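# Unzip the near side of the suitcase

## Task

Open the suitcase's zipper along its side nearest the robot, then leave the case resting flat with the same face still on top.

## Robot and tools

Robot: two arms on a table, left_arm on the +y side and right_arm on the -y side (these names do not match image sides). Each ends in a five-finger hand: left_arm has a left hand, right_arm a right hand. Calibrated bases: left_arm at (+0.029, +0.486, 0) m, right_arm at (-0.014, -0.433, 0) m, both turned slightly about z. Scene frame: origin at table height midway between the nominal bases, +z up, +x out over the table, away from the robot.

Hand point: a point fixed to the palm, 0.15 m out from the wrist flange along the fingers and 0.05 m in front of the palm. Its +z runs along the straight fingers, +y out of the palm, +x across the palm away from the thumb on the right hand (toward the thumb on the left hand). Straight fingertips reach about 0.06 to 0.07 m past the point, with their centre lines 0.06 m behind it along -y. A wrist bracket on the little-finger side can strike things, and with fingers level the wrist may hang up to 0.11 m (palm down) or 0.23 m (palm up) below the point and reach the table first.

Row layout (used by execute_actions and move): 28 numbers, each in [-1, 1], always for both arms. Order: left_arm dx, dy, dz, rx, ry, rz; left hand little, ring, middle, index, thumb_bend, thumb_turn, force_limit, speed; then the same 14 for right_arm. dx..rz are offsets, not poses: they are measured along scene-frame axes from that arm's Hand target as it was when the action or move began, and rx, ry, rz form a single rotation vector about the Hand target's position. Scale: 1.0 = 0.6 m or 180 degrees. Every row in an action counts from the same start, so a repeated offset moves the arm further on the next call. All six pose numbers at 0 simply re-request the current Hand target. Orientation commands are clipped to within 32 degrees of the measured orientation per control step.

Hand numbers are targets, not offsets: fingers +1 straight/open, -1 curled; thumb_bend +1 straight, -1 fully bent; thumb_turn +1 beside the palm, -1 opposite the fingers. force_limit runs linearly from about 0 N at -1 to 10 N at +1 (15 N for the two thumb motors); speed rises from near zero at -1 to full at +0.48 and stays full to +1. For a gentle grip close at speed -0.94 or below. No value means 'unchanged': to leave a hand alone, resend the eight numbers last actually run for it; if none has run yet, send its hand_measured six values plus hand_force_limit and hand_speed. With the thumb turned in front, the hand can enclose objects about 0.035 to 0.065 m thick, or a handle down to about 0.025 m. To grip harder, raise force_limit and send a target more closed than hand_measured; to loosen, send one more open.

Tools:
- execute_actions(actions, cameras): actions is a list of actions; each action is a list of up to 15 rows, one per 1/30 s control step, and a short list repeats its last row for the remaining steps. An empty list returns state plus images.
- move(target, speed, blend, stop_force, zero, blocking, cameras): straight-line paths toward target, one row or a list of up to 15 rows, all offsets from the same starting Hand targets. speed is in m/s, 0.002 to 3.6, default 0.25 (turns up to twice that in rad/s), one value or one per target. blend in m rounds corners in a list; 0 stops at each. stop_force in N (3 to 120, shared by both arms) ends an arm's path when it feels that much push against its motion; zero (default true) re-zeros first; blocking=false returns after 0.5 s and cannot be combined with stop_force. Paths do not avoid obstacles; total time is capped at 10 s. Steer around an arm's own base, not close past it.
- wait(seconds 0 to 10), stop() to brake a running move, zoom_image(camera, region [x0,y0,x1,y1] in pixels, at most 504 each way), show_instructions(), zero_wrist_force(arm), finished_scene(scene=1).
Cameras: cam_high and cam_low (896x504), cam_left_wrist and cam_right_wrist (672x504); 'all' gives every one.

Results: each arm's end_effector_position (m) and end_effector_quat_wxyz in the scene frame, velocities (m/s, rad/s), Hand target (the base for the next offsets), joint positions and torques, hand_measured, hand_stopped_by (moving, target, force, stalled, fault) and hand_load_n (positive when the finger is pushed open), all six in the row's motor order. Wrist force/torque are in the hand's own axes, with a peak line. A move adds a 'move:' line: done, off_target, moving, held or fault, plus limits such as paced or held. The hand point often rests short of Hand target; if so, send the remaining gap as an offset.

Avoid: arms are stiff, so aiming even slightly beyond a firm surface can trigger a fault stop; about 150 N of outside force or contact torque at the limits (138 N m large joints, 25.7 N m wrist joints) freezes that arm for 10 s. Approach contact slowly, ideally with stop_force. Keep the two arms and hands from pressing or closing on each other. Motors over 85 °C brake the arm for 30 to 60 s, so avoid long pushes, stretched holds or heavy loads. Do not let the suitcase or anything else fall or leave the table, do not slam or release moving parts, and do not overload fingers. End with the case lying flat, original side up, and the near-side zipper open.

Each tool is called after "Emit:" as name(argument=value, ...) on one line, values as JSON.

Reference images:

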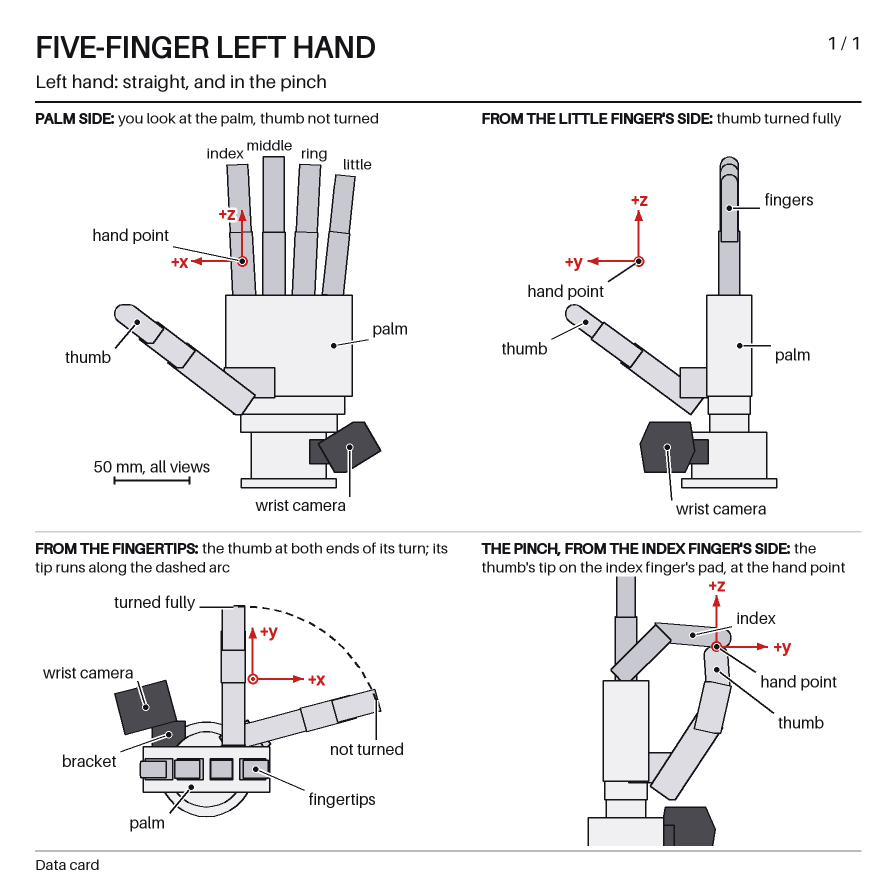

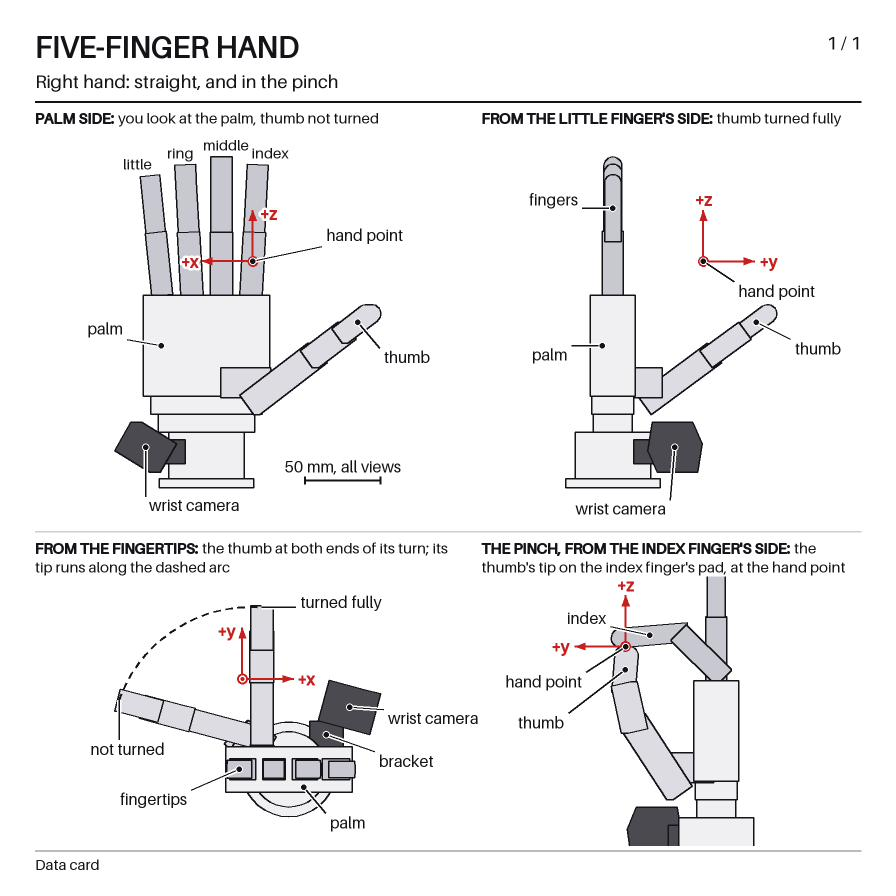

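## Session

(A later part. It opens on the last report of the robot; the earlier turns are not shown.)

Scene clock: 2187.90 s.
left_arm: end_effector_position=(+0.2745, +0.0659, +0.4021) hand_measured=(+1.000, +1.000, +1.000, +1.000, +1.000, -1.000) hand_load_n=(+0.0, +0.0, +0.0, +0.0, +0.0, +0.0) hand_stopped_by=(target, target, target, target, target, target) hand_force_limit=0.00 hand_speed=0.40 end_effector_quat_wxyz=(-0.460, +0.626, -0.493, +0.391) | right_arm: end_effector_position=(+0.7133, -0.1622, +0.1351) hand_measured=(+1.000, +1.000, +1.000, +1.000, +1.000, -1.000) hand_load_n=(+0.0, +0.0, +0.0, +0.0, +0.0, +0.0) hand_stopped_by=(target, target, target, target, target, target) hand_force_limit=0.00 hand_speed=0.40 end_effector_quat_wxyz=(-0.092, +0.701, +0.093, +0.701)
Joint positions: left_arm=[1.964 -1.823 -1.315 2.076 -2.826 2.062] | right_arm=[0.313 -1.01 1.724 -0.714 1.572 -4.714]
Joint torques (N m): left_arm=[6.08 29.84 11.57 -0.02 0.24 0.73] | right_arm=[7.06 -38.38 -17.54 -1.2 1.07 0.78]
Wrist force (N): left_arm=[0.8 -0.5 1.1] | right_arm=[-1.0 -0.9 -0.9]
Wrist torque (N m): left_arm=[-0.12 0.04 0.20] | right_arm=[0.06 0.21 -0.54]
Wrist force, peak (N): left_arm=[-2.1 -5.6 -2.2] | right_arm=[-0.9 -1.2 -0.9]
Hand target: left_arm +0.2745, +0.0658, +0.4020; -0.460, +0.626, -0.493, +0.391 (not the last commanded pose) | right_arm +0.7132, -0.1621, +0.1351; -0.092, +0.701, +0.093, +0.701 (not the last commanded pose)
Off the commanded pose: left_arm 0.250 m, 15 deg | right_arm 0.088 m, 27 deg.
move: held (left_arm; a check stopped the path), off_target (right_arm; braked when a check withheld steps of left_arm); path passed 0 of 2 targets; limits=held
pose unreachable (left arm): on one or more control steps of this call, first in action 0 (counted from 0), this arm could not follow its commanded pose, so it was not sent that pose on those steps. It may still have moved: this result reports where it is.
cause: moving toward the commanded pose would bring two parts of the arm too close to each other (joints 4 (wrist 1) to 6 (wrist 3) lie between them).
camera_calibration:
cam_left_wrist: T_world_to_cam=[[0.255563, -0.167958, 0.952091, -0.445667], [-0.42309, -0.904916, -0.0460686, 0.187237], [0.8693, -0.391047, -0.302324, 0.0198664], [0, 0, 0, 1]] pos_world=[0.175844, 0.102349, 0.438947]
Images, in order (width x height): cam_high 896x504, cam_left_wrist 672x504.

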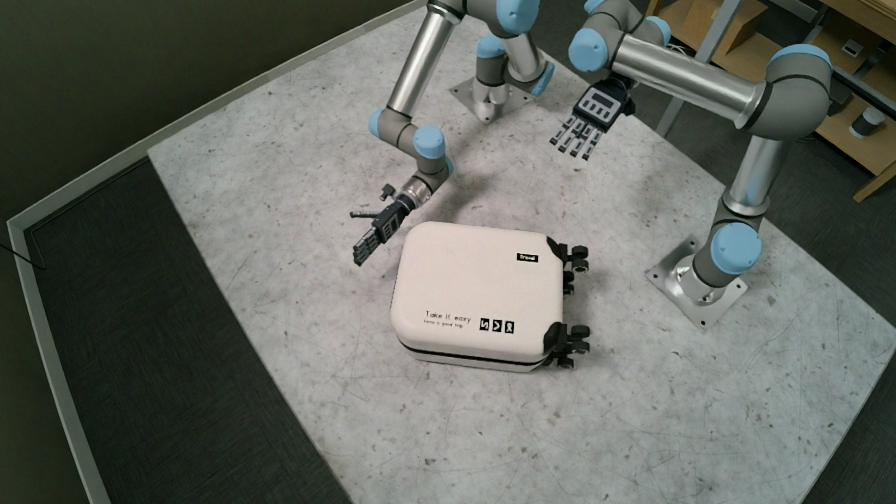

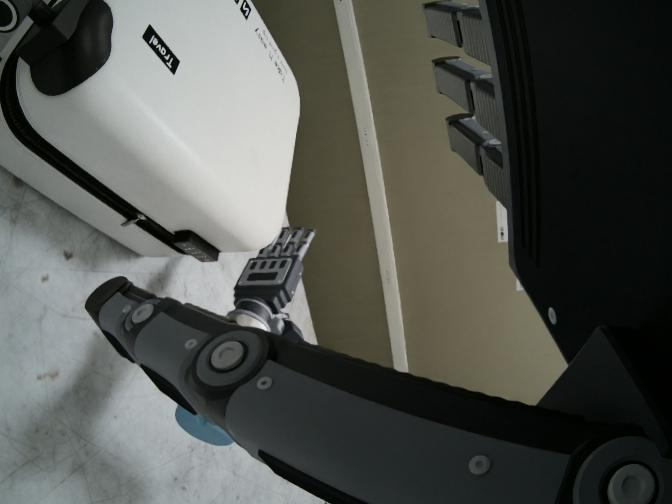

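Emit:
execute_actions(actions=[])

Scene clock: 2202.30 s.
left_arm: end_effector_position=(+0.2745, +0.0659, +0.4020) hand_measured=(+1.000, +1.000, +1.000, +1.000, +1.000, -1.000) hand_load_n=(-0.5, -0.5, +0.0, +0.0, +0.0, +0.0) hand_stopped_by=(target, target, target, target, target, target) hand_force_limit=0.00 hand_speed=0.40 end_effector_quat_wxyz=(-0.460, +0.626, -0.493, +0.391) | right_arm: end_effector_position=(+0.7132, -0.1621, +0.1351) hand_measured=(+1.000, +1.000, +1.000, +1.000, +1.000, -1.000) hand_load_n=(+0.0, +0.0, +0.0, +0.0, +0.0, +0.0) hand_stopped_by=(target, target, target, target, target, target) hand_force_limit=0.00 hand_speed=0.40 end_effector_quat_wxyz=(-0.092, +0.701, +0.093, +0.701)
Joint positions: left_arm=[1.964 -1.824 -1.315 2.075 -2.826 2.062] | right_arm=[0.313 -1.01 1.725 -0.714 1.572 -4.714]
Joint velocities: within noise
Joint torques (N m): left_arm=[6.78 23.41 11.37 -4.64 0.32 -1.55] | right_arm=[6.99 -51.52 -5.35 -2.73 1.18 -0.46]
Motor temperatures (°C): left_arm=[29 32 31 40 36 34] | right_arm=[33 31 30 39 39 39]
Wrist force (N): left_arm=[0.8 -0.2 1.1] | right_arm=[-1.2 -0.7 -0.9]
Wrist torque (N m): left_arm=[-0.08 0.04 0.18] | right_arm=[0.07 0.23 -0.54]
Wrist force, peak (N): left_arm=[0.8 -0.4 1.4] | right_arm=[-1.3 -0.7 -0.9]
Hand target: left_arm +0.2745, +0.0658, +0.4020; -0.460, +0.626, -0.493, +0.391 (not the last commanded pose) | right_arm +0.7132, -0.1621, +0.1351; -0.092, +0.701, +0.093, +0.701 (not the last commanded pose)
Off the commanded pose: left_arm 0.250 m, 15 deg | right_arm 0.088 m, 27 deg.
camera_calibration:
cam_left_wrist: T_world_to_cam=[[0.255731, -0.168106, 0.95202, -0.445571], [-0.422958, -0.904972, -0.0461833, 0.187176], [0.869315, -0.390854, -0.302531, 0.0198656], [0, 0, 0, 1]] pos_world=[0.175844, 0.10225, 0.438847]
cam_right_wrist: T_world_to_cam=[[0.28639, -0.911035, 0.29664, -0.392492], [-0.411056, -0.396499, -0.820866, 0.340547], [0.865456, 0.113152, -0.48804, -0.412631], [0, 0, 0, 1]] pos_world=[0.609504, -0.175857, 0.194592]

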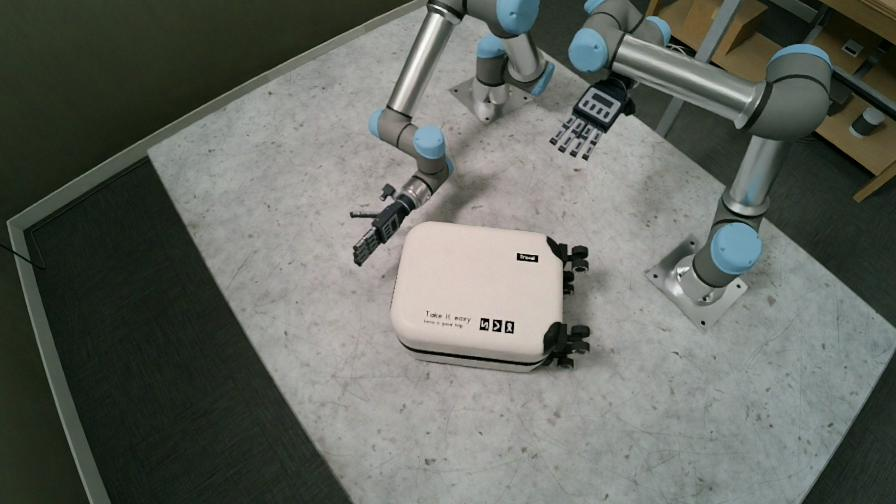

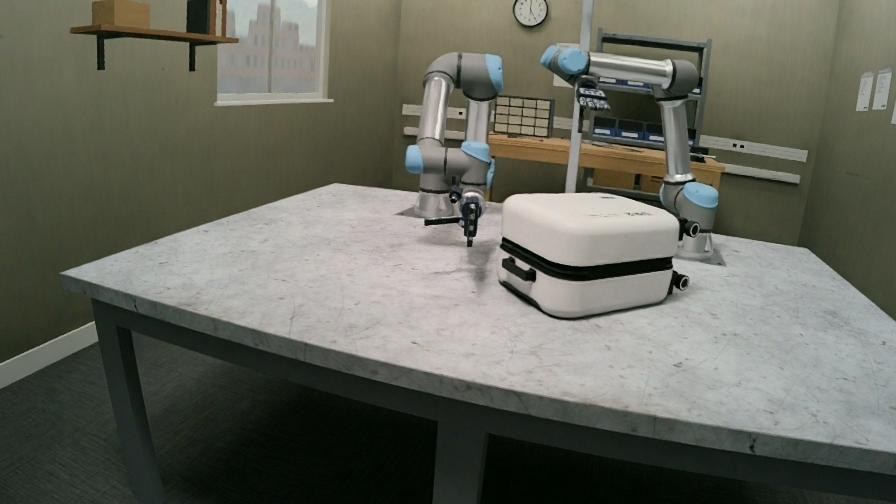

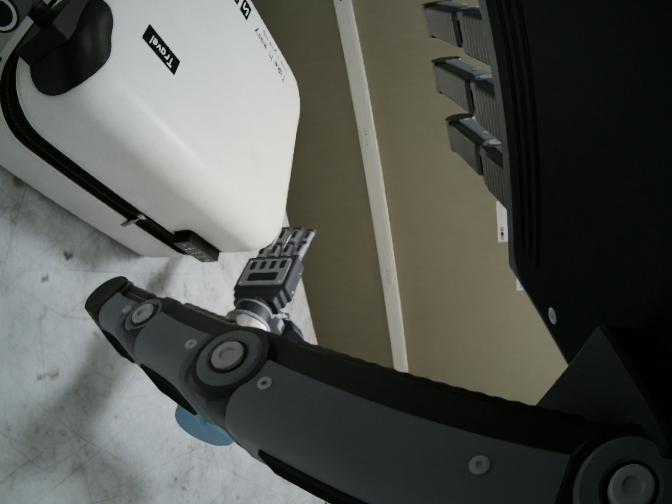

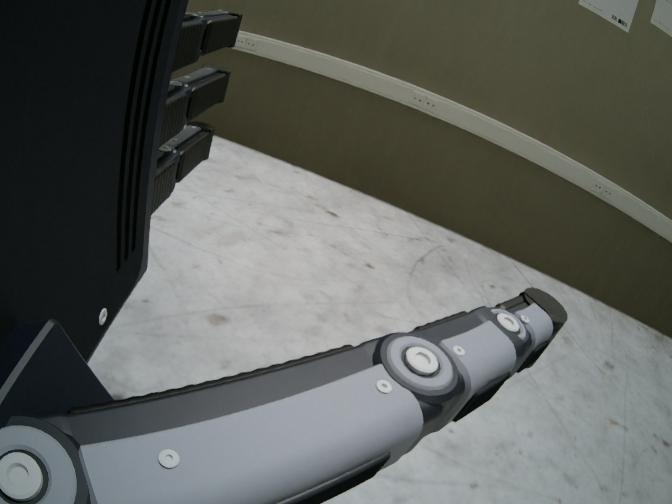

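Emit:
zoom_image(camera="cam_left_wrist", region=[0, 60, 340, 315])

Emit:
zoom_image(camera="cam_high", region=[320, 170, 640, 400])

Scaled by 1.482 from the camera's 672x504 image, which has a finer 960x720 frame.

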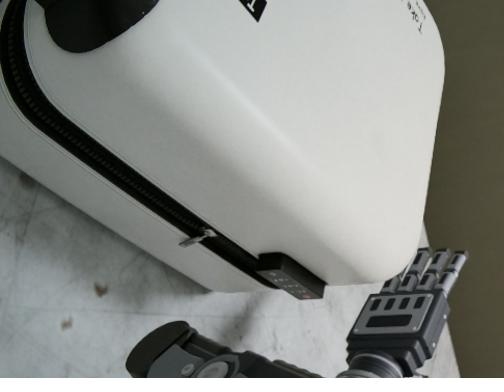

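Scaled by 1.575 from the camera's 896x504 image, which has a finer 1280x720 frame.

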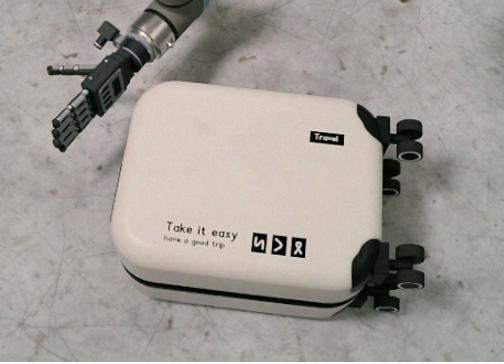

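Emit:
zoom_image(camera="cam_left_wrist", region=[90, 180, 240, 280])

Scaled by 3.360 from the camera's 672x504 image, which has a finer 960x720 frame.

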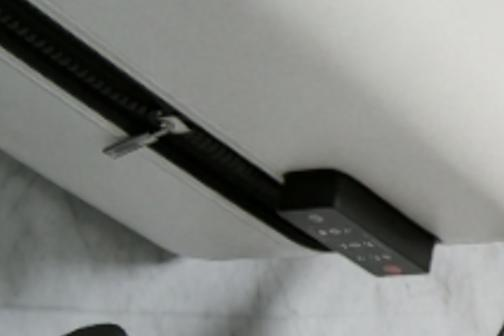

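Emit:
move(target=[0.1025,-0.1547,-0.17,-0.491,-0.018,-0.0874,1,1,1,1,1,-1,0,0.4,0.0817,0.1217,0,0,0,0.15,1,1,1,1,1,-1,0,0.4], speed=0.25, cameras=["all"])

Scene clock: 2326.40 s.
left_arm: end_effector_position=(+0.3361, -0.0269, +0.2999) hand_measured=(+1.000, +1.000, +1.000, +1.000, +1.000, -1.000) hand_load_n=(+0.0, +0.0, +0.0, +0.0, +0.0, -0.5) hand_stopped_by=(target, target, target, target, target, target) hand_force_limit=0.00 hand_speed=0.40 end_effector_quat_wxyz=(+0.145, +0.692, -0.143, +0.692) | right_arm: end_effector_position=(+0.7623, -0.0892, +0.1350) hand_measured=(+1.000, +1.000, +1.000, +1.000, +1.000, -1.000) hand_load_n=(+0.0, +0.0, +0.0, +0.0, +0.0, +0.0) hand_stopped_by=(target, target, target, target, target, target) hand_force_limit=0.00 hand_speed=0.40 end_effector_quat_wxyz=(-0.253, +0.660, +0.254, +0.660)
Joint positions: left_arm=[2.252 -1.621 -2.112 3.734 -2.087 1.569] | right_arm=[0.206 -0.909 1.542 -0.633 0.994 -4.714]
Joint torques (N m): left_arm=[-6.2 20.16 18.22 4.33 -1.02 -1.69] | right_arm=[6.89 -55.07 -6.38 -2.62 -0.69 -1.61]
Wrist force (N): left_arm=[0.6 -1.5 1.3] | right_arm=[-0.7 -0.5 -0.1]
Wrist torque (N m): left_arm=[-0.38 0.23 0.10] | right_arm=[0.08 0.15 -0.57]
Wrist force, peak (N): left_arm=[0.7 -1.7 1.6] | right_arm=[-1.0 -0.9 -1.1]
Hand target: left_arm +0.3360, -0.0270, +0.3000; +0.146, +0.692, -0.143, +0.693 | right_arm +0.7622, -0.0891, +0.1351; -0.253, +0.660, +0.254, +0.660
Off the commanded pose: left_arm 0.000 m, 0 deg | right_arm 0.000 m, 0 deg.
move: done
camera_calibration:
cam_left_wrist: T_world_to_cam=[[0.341308, 0.90616, 0.249767, -0.168981], [-0.606203, 0.00912988, 0.795258, -0.0416009], [0.71835, -0.422837, 0.552432, -0.30726], [0, 0, 0, 1]] pos_world=[0.253176, 0.0235825, 0.245029]
cam_right_wrist: T_world_to_cam=[[0.668661, -0.681839, 0.296627, -0.611067], [-0.186421, -0.539908, -0.82082, 0.205588], [0.719819, 0.493553, -0.488125, -0.318396], [0, 0, 0, 1]] pos_world=[0.676111, -0.148505, 0.194593]

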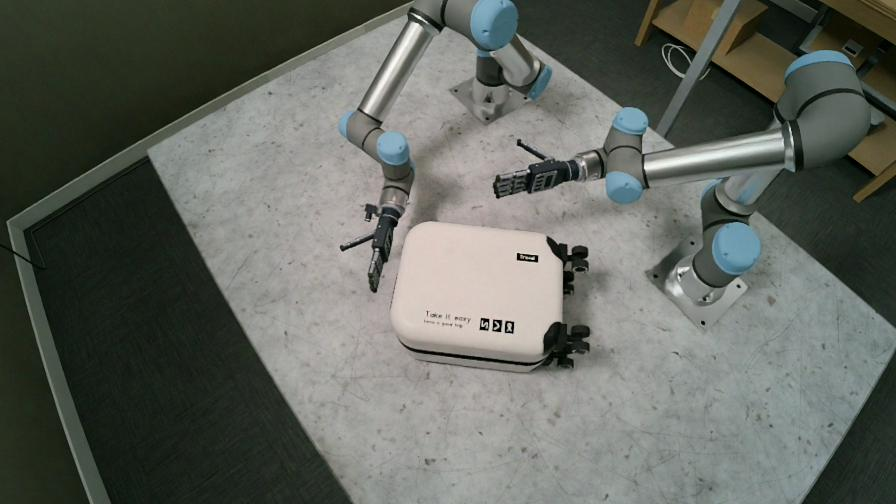

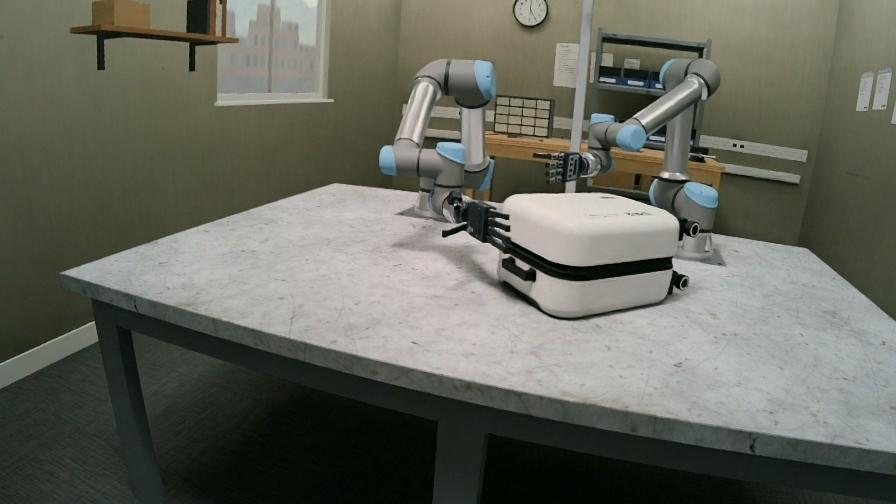

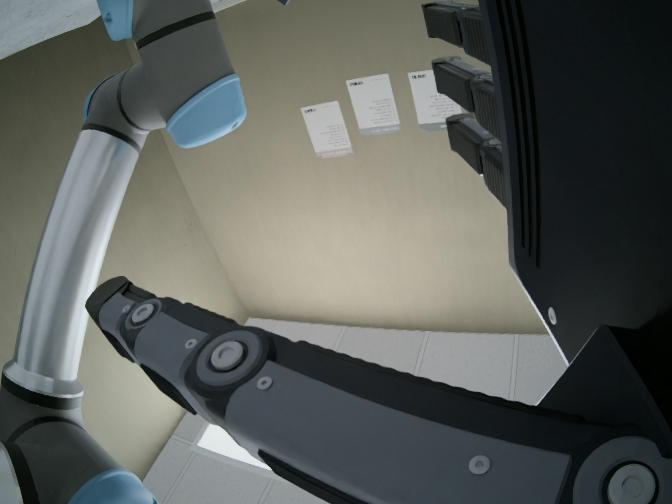

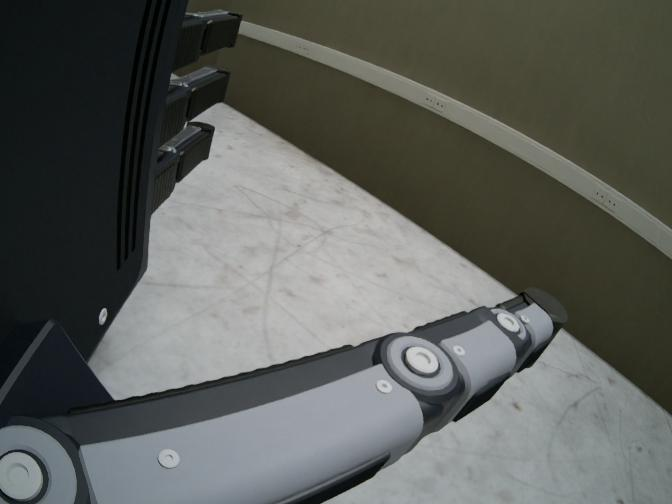

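Emit:
move(target=[0,0,0,0,0,0,1,1,1,1,1,-1,0,0.4,-0.0663,0.0749,0,0,0,0,1,1,1,1,1,-1,0,0.4], speed=0.025, stop_force=4, cameras=[])

Scene clock: 2338.70 s.
left_arm: end_effector_position=(+0.3360, -0.0270, +0.2999) hand_measured=(+1.000, +1.000, +1.000, +1.000, +1.000, -1.000) hand_load_n=(+0.0, +0.0, +0.0, +0.0, -0.5, +0.0) hand_stopped_by=(target, target, target, target, target, target) hand_force_limit=0.00 hand_speed=0.40 end_effector_quat_wxyz=(+0.146, +0.692, -0.143, +0.693) | right_arm: end_effector_position=(+0.7334, -0.0567, +0.1351) hand_measured=(+1.000, +1.000, +1.000, +1.000, +1.000, -1.000) hand_load_n=(+0.0, +0.0, +0.0, +0.0, +0.0, +0.0) hand_stopped_by=(target, target, target, target, target, target) hand_force_limit=0.00 hand_speed=0.40 end_effector_quat_wxyz=(-0.253, +0.660, +0.254, +0.660)
Joint positions: left_arm=[2.252 -1.621 -2.112 3.735 -2.087 1.569] | right_arm=[0.272 -0.934 1.588 -0.654 1.06 -4.714]
Joint torques (N m): left_arm=[-5.8 18.8 19.4 -0.88 -0.36 -1.62] | right_arm=[5.12 -34.76 -28.7 -0.15 0.9 -0.97]
Wrist force (N): left_arm=[0.6 -1.4 1.4] | right_arm=[-0.9 -0.5 -0.2]
Wrist torque (N m): left_arm=[-0.36 0.22 0.11] | right_arm=[0.11 0.20 -0.56]
Wrist force, peak (N): left_arm=[0.8 -1.8 1.6] | right_arm=[-1.3 6.9 -1.6]
Hand target: left_arm +0.3360, -0.0270, +0.3000; +0.146, +0.692, -0.143, +0.693 | right_arm +0.7334, -0.0566, +0.1351; -0.253, +0.660, +0.254, +0.660 (not the last commanded pose)
Off the commanded pose: left_arm 0.000 m, 0 deg | right_arm 0.017 m, 0 deg.
move: contact (right_arm)
No camera images: "cameras" was empty.

Emit:
move(target=[0,0,-0.3192,0,0,0,-1,-1,-1,1,1,-1,0,0.4,0,0,0,0,0,0,1,1,1,1,1,-1,0,0.4], speed=0.15, cameras=["all"])

Scene clock: 2360.07 s.
left_arm: end_effector_position=(+0.3360, -0.0270, +0.1084) hand_measured=(-1.000, -1.000, -1.000, +1.000, +1.000, -1.000) hand_load_n=(+0.5, +0.0, +0.0, +0.0, +0.0, +0.0) hand_stopped_by=(target, target, target, target, target, target) hand_force_limit=0.00 hand_speed=0.40 end_effector_quat_wxyz=(+0.145, +0.692, -0.143, +0.692) | right_arm: end_effector_position=(+0.7334, -0.0566, +0.1351) hand_measured=(+1.000, +1.000, +1.000, +1.000, +1.000, -1.000) hand_load_n=(+0.0, +0.0, +0.0, +0.0, +0.0, +0.0) hand_stopped_by=(target, target, target, target, target, target) hand_force_limit=0.00 hand_speed=0.40 end_effector_quat_wxyz=(-0.253, +0.660, +0.254, +0.660)
Joint positions: left_arm=[2.251 -2.053 -2.267 4.321 -2.087 1.569] | right_arm=[0.272 -0.934 1.588 -0.654 1.06 -4.714]
Joint torques (N m): left_arm=[1.12 22.59 14.46 3.39 1.45 0.59] | right_arm=[5.69 -34.92 -28.38 -0.43 0.89 -0.91]
Wrist force (N): left_arm=[0.7 -1.3 1.4] | right_arm=[-0.8 -0.3 -0.4]
Wrist torque (N m): left_arm=[-0.35 0.22 0.14] | right_arm=[0.15 0.18 -0.55]
Wrist force, peak (N): left_arm=[2.2 -1.8 1.2] | right_arm=[-0.9 -0.7 -0.3]
Hand target: left_arm +0.3360, -0.0270, +0.1084; +0.146, +0.692, -0.143, +0.693 | right_arm +0.7334, -0.0566, +0.1351; -0.253, +0.660, +0.254, +0.660
Off the commanded pose: left_arm 0.000 m, 0 deg | right_arm 0.000 m, 0 deg.
move: done
camera_calibration:
cam_left_wrist: T_world_to_cam=[[0.341403, 0.906145, 0.249691, -0.121079], [-0.606205, 0.00926088, 0.795255, 0.110689], [0.718304, -0.422866, 0.552471, -0.2015], [0, 0, 0, 1]] pos_world=[0.253176, 0.0234825, 0.0535296]
cam_right_wrist: T_world_to_cam=[[0.668776, -0.681677, 0.29674, -0.569728], [-0.186206, -0.539989, -0.820816, 0.217616], [0.719768, 0.493687, -0.488064, -0.31367], [0, 0, 0, 1]] pos_world=[0.647311, -0.116005, 0.194593]

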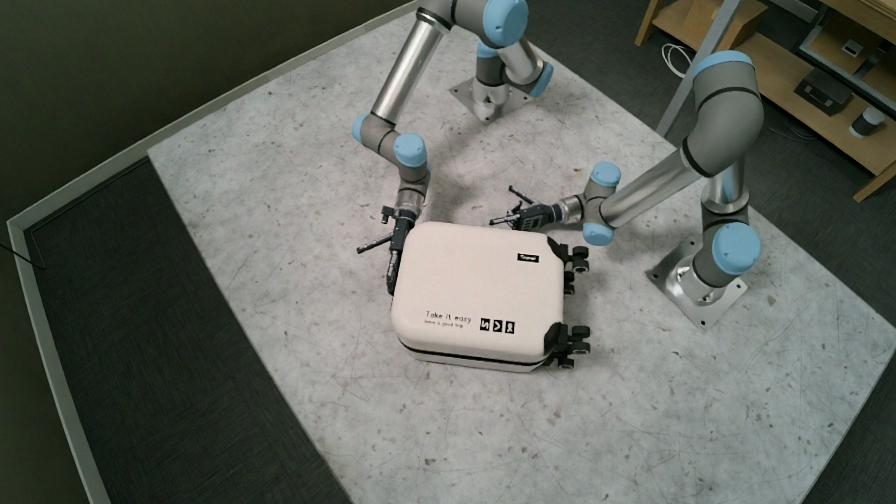

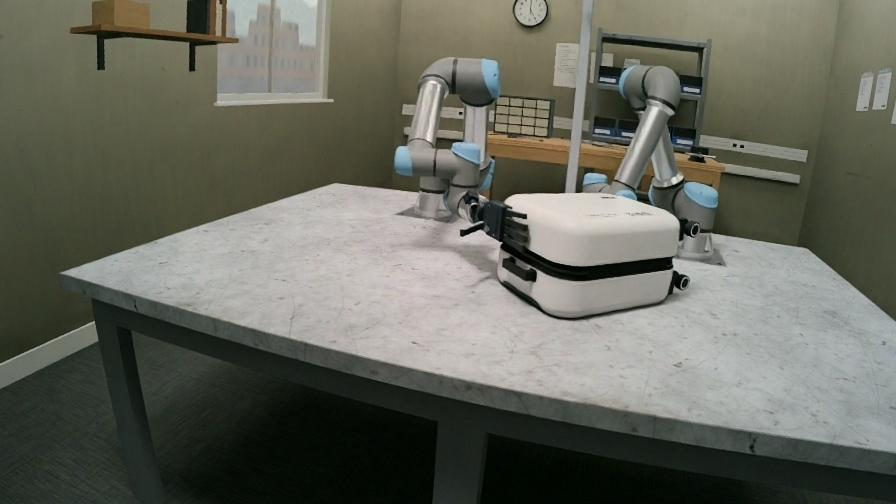

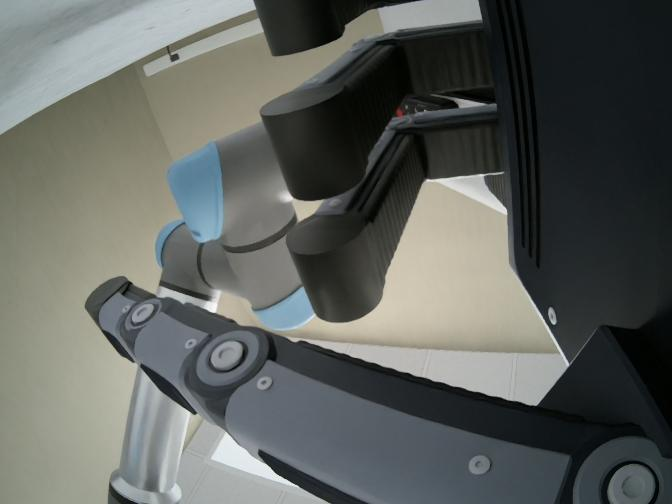

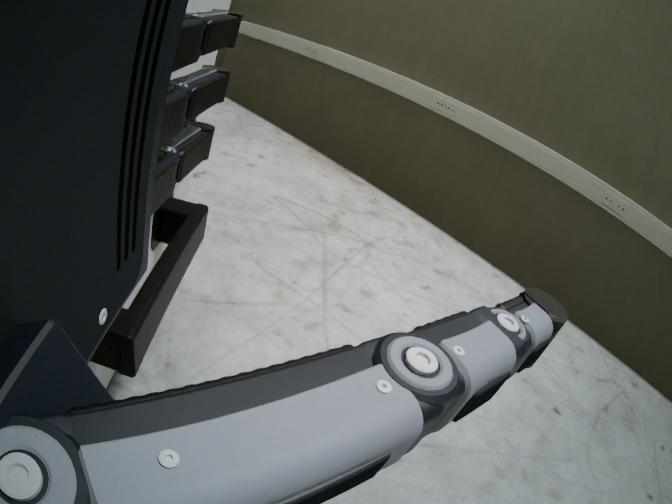

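Emit:
move(target=[0.0562,0.0497,0,0,0,0,-1,-1,-1,1,1,-1,0,0.4,0,0,0,0,0,0,1,1,1,1,1,-1,0,0.4], speed=0.1, cameras=[])

Emit:
move(target=[0.05,0.0442,0,0,0,0,-1,-1,-1,1,1,-1,0,0.4,0,0,0,0,0,0,1,1,1,1,1,-1,0,0.4], speed=0.012, stop_force=3, cameras=["cam_high"])

Scene clock: 2366.80 s.
left_arm: end_effector_position=(+0.3697, +0.0029, +0.1085) hand_measured=(-1.000, -1.000, -1.000, +1.000, +1.000, -1.000) hand_load_n=(+0.0, +0.0, +0.0, +0.0, +0.0, -0.5) hand_stopped_by=(target, target, target, target, target, target) hand_force_limit=0.00 hand_speed=0.40 end_effector_quat_wxyz=(+0.146, +0.692, -0.143, +0.693) | right_arm: end_effector_position=(+0.7334, -0.0566, +0.1351) hand_measured=(+1.000, +1.000, +1.000, +1.000, +1.000, -1.000) hand_load_n=(+0.0, +0.0, +0.0, +0.0, +0.0, +0.0) hand_stopped_by=(target, target, target, target, target, target) hand_force_limit=0.00 hand_speed=0.40 end_effector_quat_wxyz=(-0.253, +0.660, +0.254, +0.660)
Joint positions: left_arm=[2.385 -2.031 -2.317 4.35 -1.954 1.568] | right_arm=[0.272 -0.934 1.588 -0.654 1.06 -4.714]
Joint torques (N m): left_arm=[5.76 21.83 11.19 -1.32 1.05 0.52] | right_arm=[5.4 -35.19 -28.32 -0.6 0.82 -0.96]
Wrist force (N): left_arm=[0.9 -1.3 1.4] | right_arm=[-0.9 -0.4 -0.3]
Wrist torque (N m): left_arm=[-0.35 0.19 0.16] | right_arm=[0.12 0.19 -0.55]
Wrist force, peak (N): left_arm=[0.9 -2.4 1.7] | right_arm=[-1.1 -0.5 -0.2]
Hand target: left_arm +0.3698, +0.0028, +0.1084; +0.146, +0.692, -0.143, +0.693 | right_arm +0.7334, -0.0566, +0.1351; -0.253, +0.660, +0.254, +0.660
Off the commanded pose: left_arm 0.000 m, 0 deg | right_arm 0.000 m, 0 deg.
move: done
No camera images: "cameras" was empty.

Scene clock: 2370.07 s.
left_arm: end_effector_position=(+0.3897, +0.0205, +0.1084) hand_measured=(-1.000, -1.000, -1.000, +1.000, +1.000, -1.000) hand_load_n=(+0.0, +0.0, +0.0, -2.0, +0.0, +0.0) hand_stopped_by=(target, target, target, target, target, target) hand_force_limit=0.00 hand_speed=0.40 end_effector_quat_wxyz=(+0.146, +0.692, -0.143, +0.692) | right_arm: end_effector_position=(+0.7334, -0.0566, +0.1351) hand_measured=(+1.000, +1.000, +1.000, +1.000, +1.000, -1.000) hand_load_n=(+0.0, +0.0, +0.0, +0.0, +0.0, +0.0) hand_stopped_by=(target, target, target, target, target, target) hand_force_limit=0.00 hand_speed=0.40 end_effector_quat_wxyz=(-0.253, +0.660, +0.254, +0.660)
Joint positions: left_arm=[2.466 -2.022 -2.339 4.362 -1.872 1.568] | right_arm=[0.272 -0.934 1.588 -0.654 1.06 -4.714]
Joint torques (N m): left_arm=[5.38 22.59 14.89 -0.68 1 -1.59] | right_arm=[5.05 -35.27 -28.61 -0.74 0.69 -0.91]
Wrist force (N): left_arm=[-1.2 0.2 1.0] | right_arm=[-0.8 -0.3 -0.2]
Wrist torque (N m): left_arm=[-0.37 0.09 0.03] | right_arm=[0.13 0.18 -0.55]
Wrist force, peak (N): left_arm=[-0.8 1.7 -2.5] | right_arm=[-1.0 -0.5 -0.5]
Hand target: left_arm +0.3897, +0.0205, +0.1084; +0.146, +0.692, -0.143, +0.692 (not the last commanded pose) | right_arm +0.7334, -0.0566, +0.1351; -0.253, +0.660, +0.254, +0.660
Off the commanded pose: left_arm 0.013 m, 0 deg | right_arm 0.000 m, 0 deg.
move: contact (left_arm)
Images, in order (width x height): cam_high 896x504.

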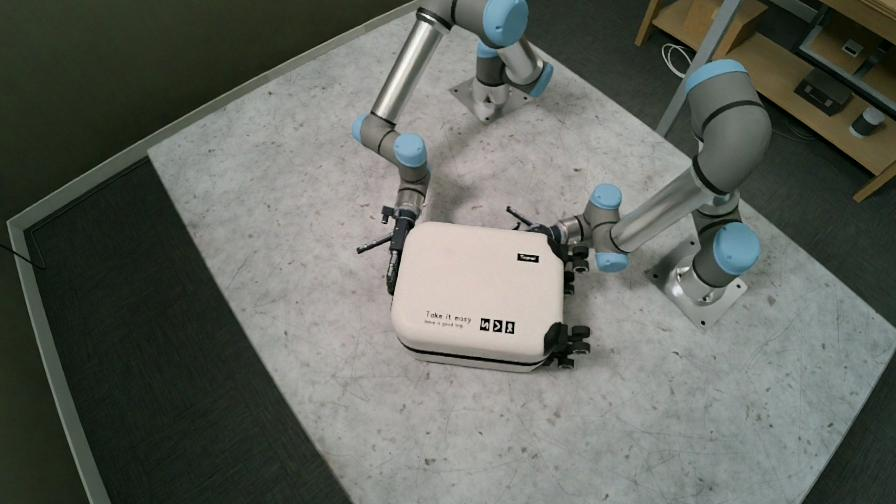

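Emit:
move(target=[[-0.0025,-0.0022,0,0,0,0,-1,-1,-1,1,1,-1,0,0.4,0,0,0,0,0,0,1,1,1,1,1,-1,0,0.4],[0.0528,-0.0647,0,0,0,0,-1,-1,-1,1,1,-1,0,0.4,0,0,0,0,0,0,1,1,1,1,1,-1,0,0.4]], speed=0.015, stop_force=4, cameras=["cam_left_wrist"])

Scene clock: 2386.53 s.
left_arm: end_effector_position=(+0.4214, -0.0183, +0.1084) hand_measured=(-1.000, -1.000, -1.000, +1.000, +1.000, -1.000) hand_load_n=(+0.0, +0.0, +0.0, +0.0, +0.0, -0.5) hand_stopped_by=(target, target, target, target, target, target) hand_force_limit=0.00 hand_speed=0.40 end_effector_quat_wxyz=(+0.146, +0.692, -0.143, +0.692) | right_arm: end_effector_position=(+0.7458, -0.0923, +0.1351) hand_measured=(+1.000, +1.000, +1.000, +1.000, +1.000, -1.000) hand_load_n=(+0.0, +0.5, -0.5, +0.0, +0.0, +0.5) hand_stopped_by=(target, target, target, target, target, target) hand_force_limit=0.00 hand_speed=0.40 end_effector_quat_wxyz=(-0.202, +0.677, +0.203, +0.678)
Joint positions: left_arm=[2.443 -2.083 -2.197 4.281 -1.895 1.568] | right_arm=[0.273 -0.94 1.599 -0.659 1.213 -4.714]
Joint torques (N m): left_arm=[3.13 43.96 29.03 4.41 1.02 1.13] | right_arm=[49.35 -50.37 -9.64 0.8 -13.93 -0.8]
Wrist force (N): left_arm=[0.6 -1.6 1.2] | right_arm=[-6.3 73.0 17.9]
Wrist torque (N m): left_arm=[-0.39 0.22 0.16] | right_arm=[3.33 -0.26 1.60]
Wrist force, peak (N): left_arm=[1.0 -1.7 1.5] | right_arm=[-6.7 77.7 13.8]
Hand target: left_arm +0.4214, -0.0183, +0.1084; +0.146, +0.692, -0.143, +0.692 | right_arm +0.7336, -0.0569, +0.1351; -0.253, +0.660, +0.253, +0.660
Off the commanded pose: left_arm 0.000 m, 0 deg | right_arm 0.038 m, 9 deg.
move: contact (right_arm)
camera_calibration:
cam_left_wrist: T_world_to_cam=[[0.34139, 0.906194, 0.249531, -0.158074], [-0.606222, 0.0094026, 0.79524, 0.162319], [0.718295, -0.422759, 0.552564, -0.259099], [0, 0, 0, 1]] pos_world=[0.338475, 0.0321829, 0.0535303]
Images, in order (width x height): cam_left_wrist 672x504.

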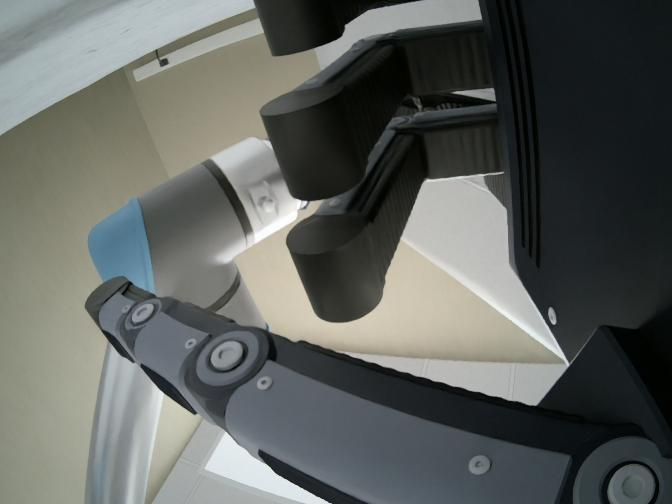

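Emit:
move(target=[-0.0553,0.0625,0,0,0,0,-1,-1,-1,1,1,-1,0,0.4,0,0,0,0,0,0,1,1,1,1,1,-1,0,0.4], speed=0.06, cameras=["cam_high"])

Scene clock: 2580.03 s.
left_arm: end_effector_position=(+0.3883, +0.0192, +0.1085) hand_measured=(-1.000, -1.000, -1.000, +1.000, +1.000, -1.000) hand_load_n=(-0.5, +0.0, +0.0, +0.5, +0.0, +0.0) hand_stopped_by=(target, target, target, target, target, target) hand_force_limit=0.00 hand_speed=0.40 end_effector_quat_wxyz=(+0.146, +0.692, -0.143, +0.693) | right_arm: end_effector_position=(+0.7336, -0.0568, +0.1351) hand_measured=(+1.000, +1.000, +1.000, +1.000, +1.000, -1.000) hand_load_n=(+0.0, +0.0, +0.0, +0.0, +0.0, +0.5) hand_stopped_by=(target, target, target, target, target, target) hand_force_limit=0.00 hand_speed=0.40 end_effector_quat_wxyz=(-0.253, +0.660, +0.253, +0.660)
Joint positions: left_arm=[2.46 -2.022 -2.338 4.362 -1.878 1.568] | right_arm=[0.272 -0.934 1.588 -0.654 1.06 -4.714]
Joint torques (N m): left_arm=[-6.41 22.26 5 -1.11 -1.65 -1.18] | right_arm=[-7.85 -37.64 -25.81 -2.52 1.03 0.35]
Wrist force (N): left_arm=[0.7 -1.6 1.0] | right_arm=[-2.0 -0.3 -0.7]
Wrist torque (N m): left_arm=[-0.36 0.18 0.16] | right_arm=[0.17 0.38 -0.59]
Wrist force, peak (N): left_arm=[0.6 -1.4 1.8] | right_arm=[-6.3 73.1 18.2]
Hand target: left_arm +0.3882, +0.0192, +0.1084; +0.146, +0.692, -0.143, +0.692 | right_arm +0.7336, -0.0569, +0.1351; -0.253, +0.660, +0.253, +0.660
Off the commanded pose: left_arm 0.000 m, 0 deg | right_arm 0.000 m, 0 deg.
move: done
Images, in order (width x height): cam_high 896x504.

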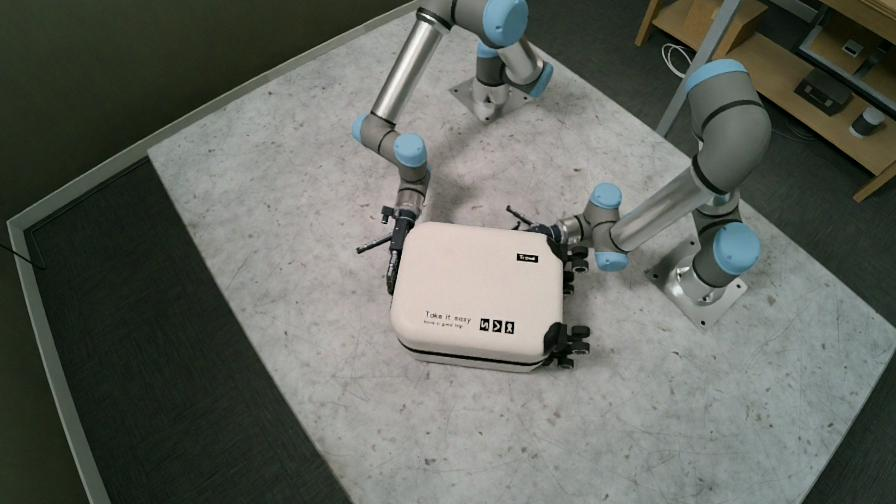

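Emit:
move(target=[-0.1248,-0.1104,0,0,0,0,1,1,1,1,1,-1,0,0.4,0.0883,-0.0999,0,0,0,0,-1,-1,-1,-1,1,-1,0,0.4], speed=0.15, cameras=[])

Emit:
move(target=[0.0278,-0.0548,0.1025,-0.0261,0.1743,0.3528,1,1,1,1,1,-1,0,0.4,-0.1027,-0.057,0.275,-0.3313,0.3745,0,-1,-1,-1,-1,1,-1,0,0.4], speed=0.25, cameras=["all"])

Scene clock: 2638.07 s.
left_arm: end_effector_position=(+0.3133, -0.0470, +0.1083) hand_measured=(+1.000, +1.000, +1.000, +1.000, +1.000, -1.000) hand_load_n=(+0.0, +0.0, +0.0, +0.0, +0.0, +0.0) hand_stopped_by=(target, target, target, target, target, target) hand_force_limit=0.00 hand_speed=0.40 end_effector_quat_wxyz=(+0.146, +0.692, -0.143, +0.692) | right_arm: end_effector_position=(+0.7866, -0.1168, +0.1350) hand_measured=(-1.000, -1.000, -1.000, -1.000, +1.000, -1.000) hand_load_n=(+0.0, +0.0, +0.0, +0.0, +0.0, +0.5) hand_stopped_by=(target, target, target, target, target, target) hand_force_limit=0.00 hand_speed=0.40 end_effector_quat_wxyz=(-0.253, +0.660, +0.253, +0.660)
Joint positions: left_arm=[2.167 -2.071 -2.226 4.298 -2.172 1.569] | right_arm=[0.154 -0.883 1.494 -0.612 0.943 -4.714]
Joint torques (N m): left_arm=[-5.73 38.97 13.36 4.21 -1.8 -1.61] | right_arm=[-5.97 -56.73 -9.3 -2.32 -0.56 1.12]
Wrist force (N): left_arm=[0.6 -1.5 1.3] | right_arm=[-2.0 -0.6 -1.0]
Wrist torque (N m): left_arm=[-0.37 0.21 0.11] | right_arm=[0.11 0.37 -0.59]
Wrist force, peak (N): left_arm=[0.8 -2.8 2.0] | right_arm=[-2.1 -2.0 -0.5]
Hand target: left_arm +0.3133, -0.0471, +0.1084; +0.146, +0.692, -0.143, +0.692 | right_arm +0.7866, -0.1168, +0.1351; -0.253, +0.660, +0.253, +0.660
Off the commanded pose: left_arm 0.000 m, 0 deg | right_arm 0.000 m, 0 deg.
move: done
No camera images: "cameras" was empty.

Scene clock: 2640.60 s.
left_arm: end_effector_position=(+0.3242, -0.0680, +0.1483) hand_measured=(+1.000, +1.000, +1.000, +1.000, +1.000, -1.000) hand_load_n=(+0.0, +0.0, +0.0, +0.0, +0.0, +0.0) hand_stopped_by=(target, target, target, target, target, target) hand_force_limit=0.00 hand_speed=0.40 end_effector_quat_wxyz=(-0.058, +0.802, +0.144, +0.577) | right_arm: end_effector_position=(+0.7428, -0.1408, +0.2483) hand_measured=(-1.000, -1.000, -1.000, -1.000, +1.000, -1.000) hand_load_n=(+0.0, +0.0, +0.0, +0.0, +0.0, +0.0) hand_stopped_by=(target, target, target, target, target, target) hand_force_limit=0.00 hand_speed=0.40 end_effector_quat_wxyz=(-0.089, +0.880, +0.351, +0.308) end_effector_velocity=(+0.001, +0.001, +0.000) end_effector_angular_velocity=(+0.006, -0.005, +0.000)
Joint positions: left_arm=[1.917 -2.459 -1.292 2.271 -2.806 0.018] | right_arm=[0.251 -0.468 0.035 1.403 1.298 -5.185]
Joint velocities: left_arm=[within noise] | right_arm=[-0.001 0 -0.001 -0.005 -0.004 0.002]
Joint torques (N m): left_arm=[-0.89 58.67 8.96 -0.03 -3.23 1.27] | right_arm=[-7.17 -49.07 -16.36 -0.58 -1.55 1.58]
Wrist force (N): left_arm=[0.5 -1.1 0.8] | right_arm=[-1.9 -0.1 0.0]
Wrist torque (N m): left_arm=[-0.28 0.15 0.07] | right_arm=[0.02 0.37 -0.27]
Wrist force, peak (N): left_arm=[0.4 -2.0 1.6] | right_arm=[-2.9 -0.3 -0.8]
Hand target: left_arm +0.3242, -0.0680, +0.1484; -0.058, +0.802, +0.144, +0.577 (not the last commanded pose) | right_arm +0.7441, -0.1404, +0.2488; -0.089, +0.907, +0.345, +0.224 (not the last commanded pose)
Off the commanded pose: left_arm 0.025 m, 26 deg | right_arm 0.056 m, 37 deg.
elbow stopped short (right arm): the move would have taken joint 3 (elbow) straighter than the controller allows.
elbow read too straight (right arm): the controller reads joint 3 (elbow) straighter than it allows; while it does, the hand can move without a command.
move: held (left_arm; a check stopped the path), off_target (right_arm; braked when a check withheld steps of left_arm); limits=held
pose unreachable (left arm): on one or more control steps of this call, first in action 0 (counted from 0), this arm could not follow its commanded pose, so it was not sent that pose on those steps. It may still have moved: this result reports where it is.
cause: moving toward the commanded pose would bring a part of the arm too close to another arm (a part of this arm just beyond joint 4 (wrist 1) and a part of the right arm just beyond its joint 2 (shoulder lift), where that arm would come to rest).
camera_calibration:
cam_left_wrist: T_world_to_cam=[[-0.2579, 0.948724, 0.182783, 0.117325], [-0.20382, -0.238349, 0.949551, -0.0980664], [0.944429, 0.207634, 0.254839, -0.218655], [0, 0, 0, 1]] pos_world=[0.216774, -0.0892823, 0.127396]
cam_right_wrist: T_world_to_cam=[[0.827745, -0.523247, 0.202609, -0.739371], [-0.517835, -0.85142, -0.08325, 0.286254], [0.216066, -0.0360086, -0.975715, 0.197108], [0, 0, 0, 1]] pos_world=[0.717655, -0.136053, 0.365956]

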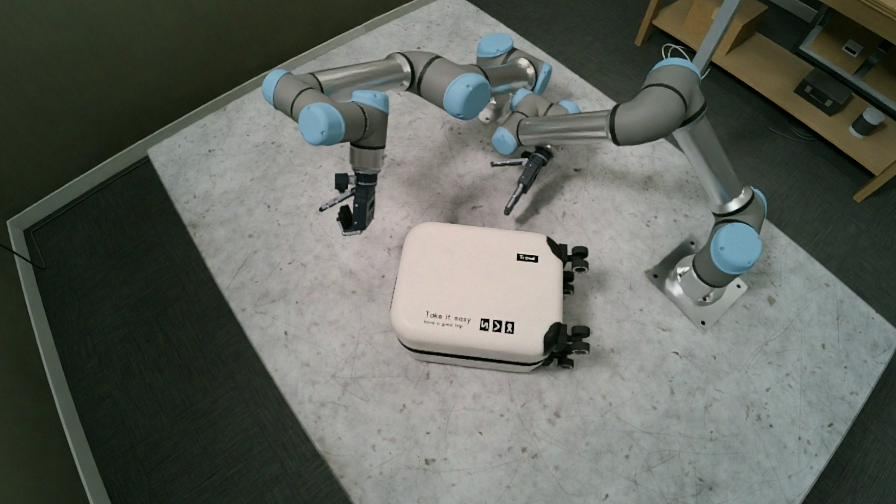

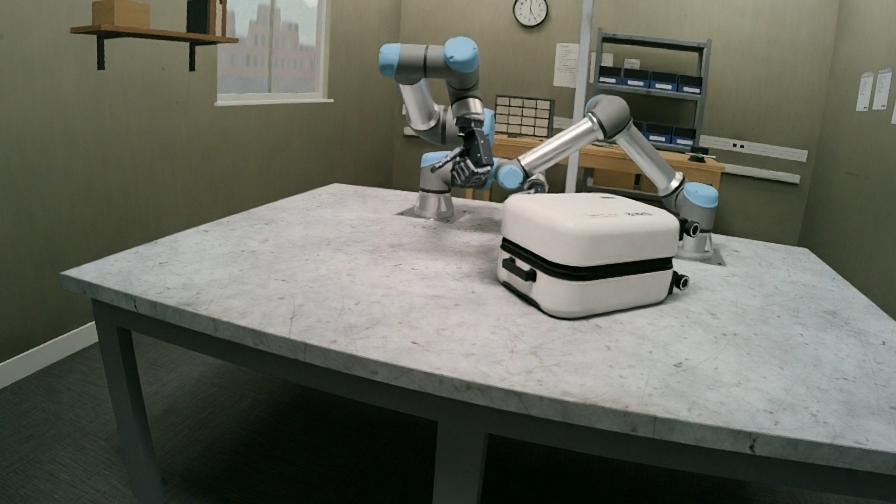

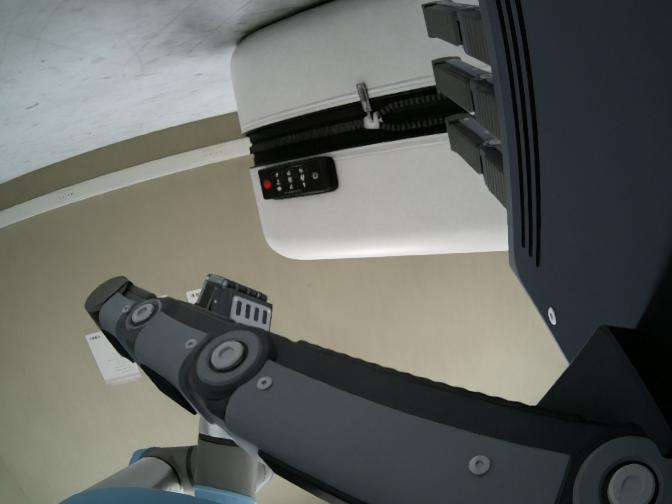

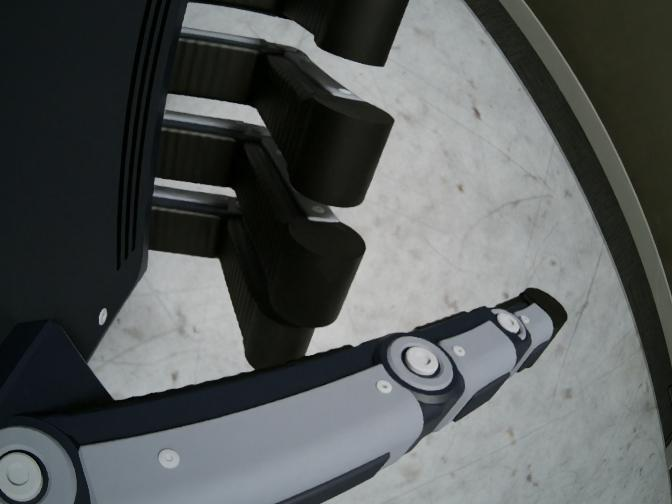

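Emit:
zoom_image(camera="cam_left_wrist", region=[220, 40, 480, 270])

Scaled by 1.938 from the camera's 672x504 image, which has a finer 960x720 frame.

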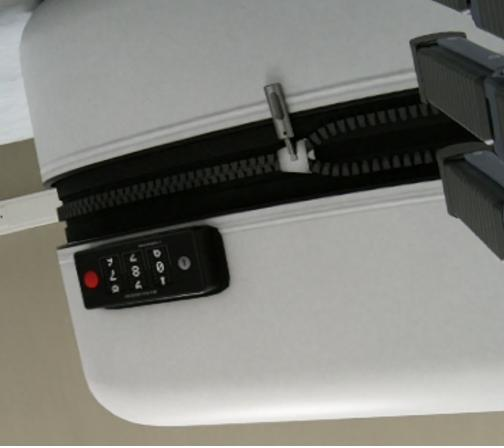

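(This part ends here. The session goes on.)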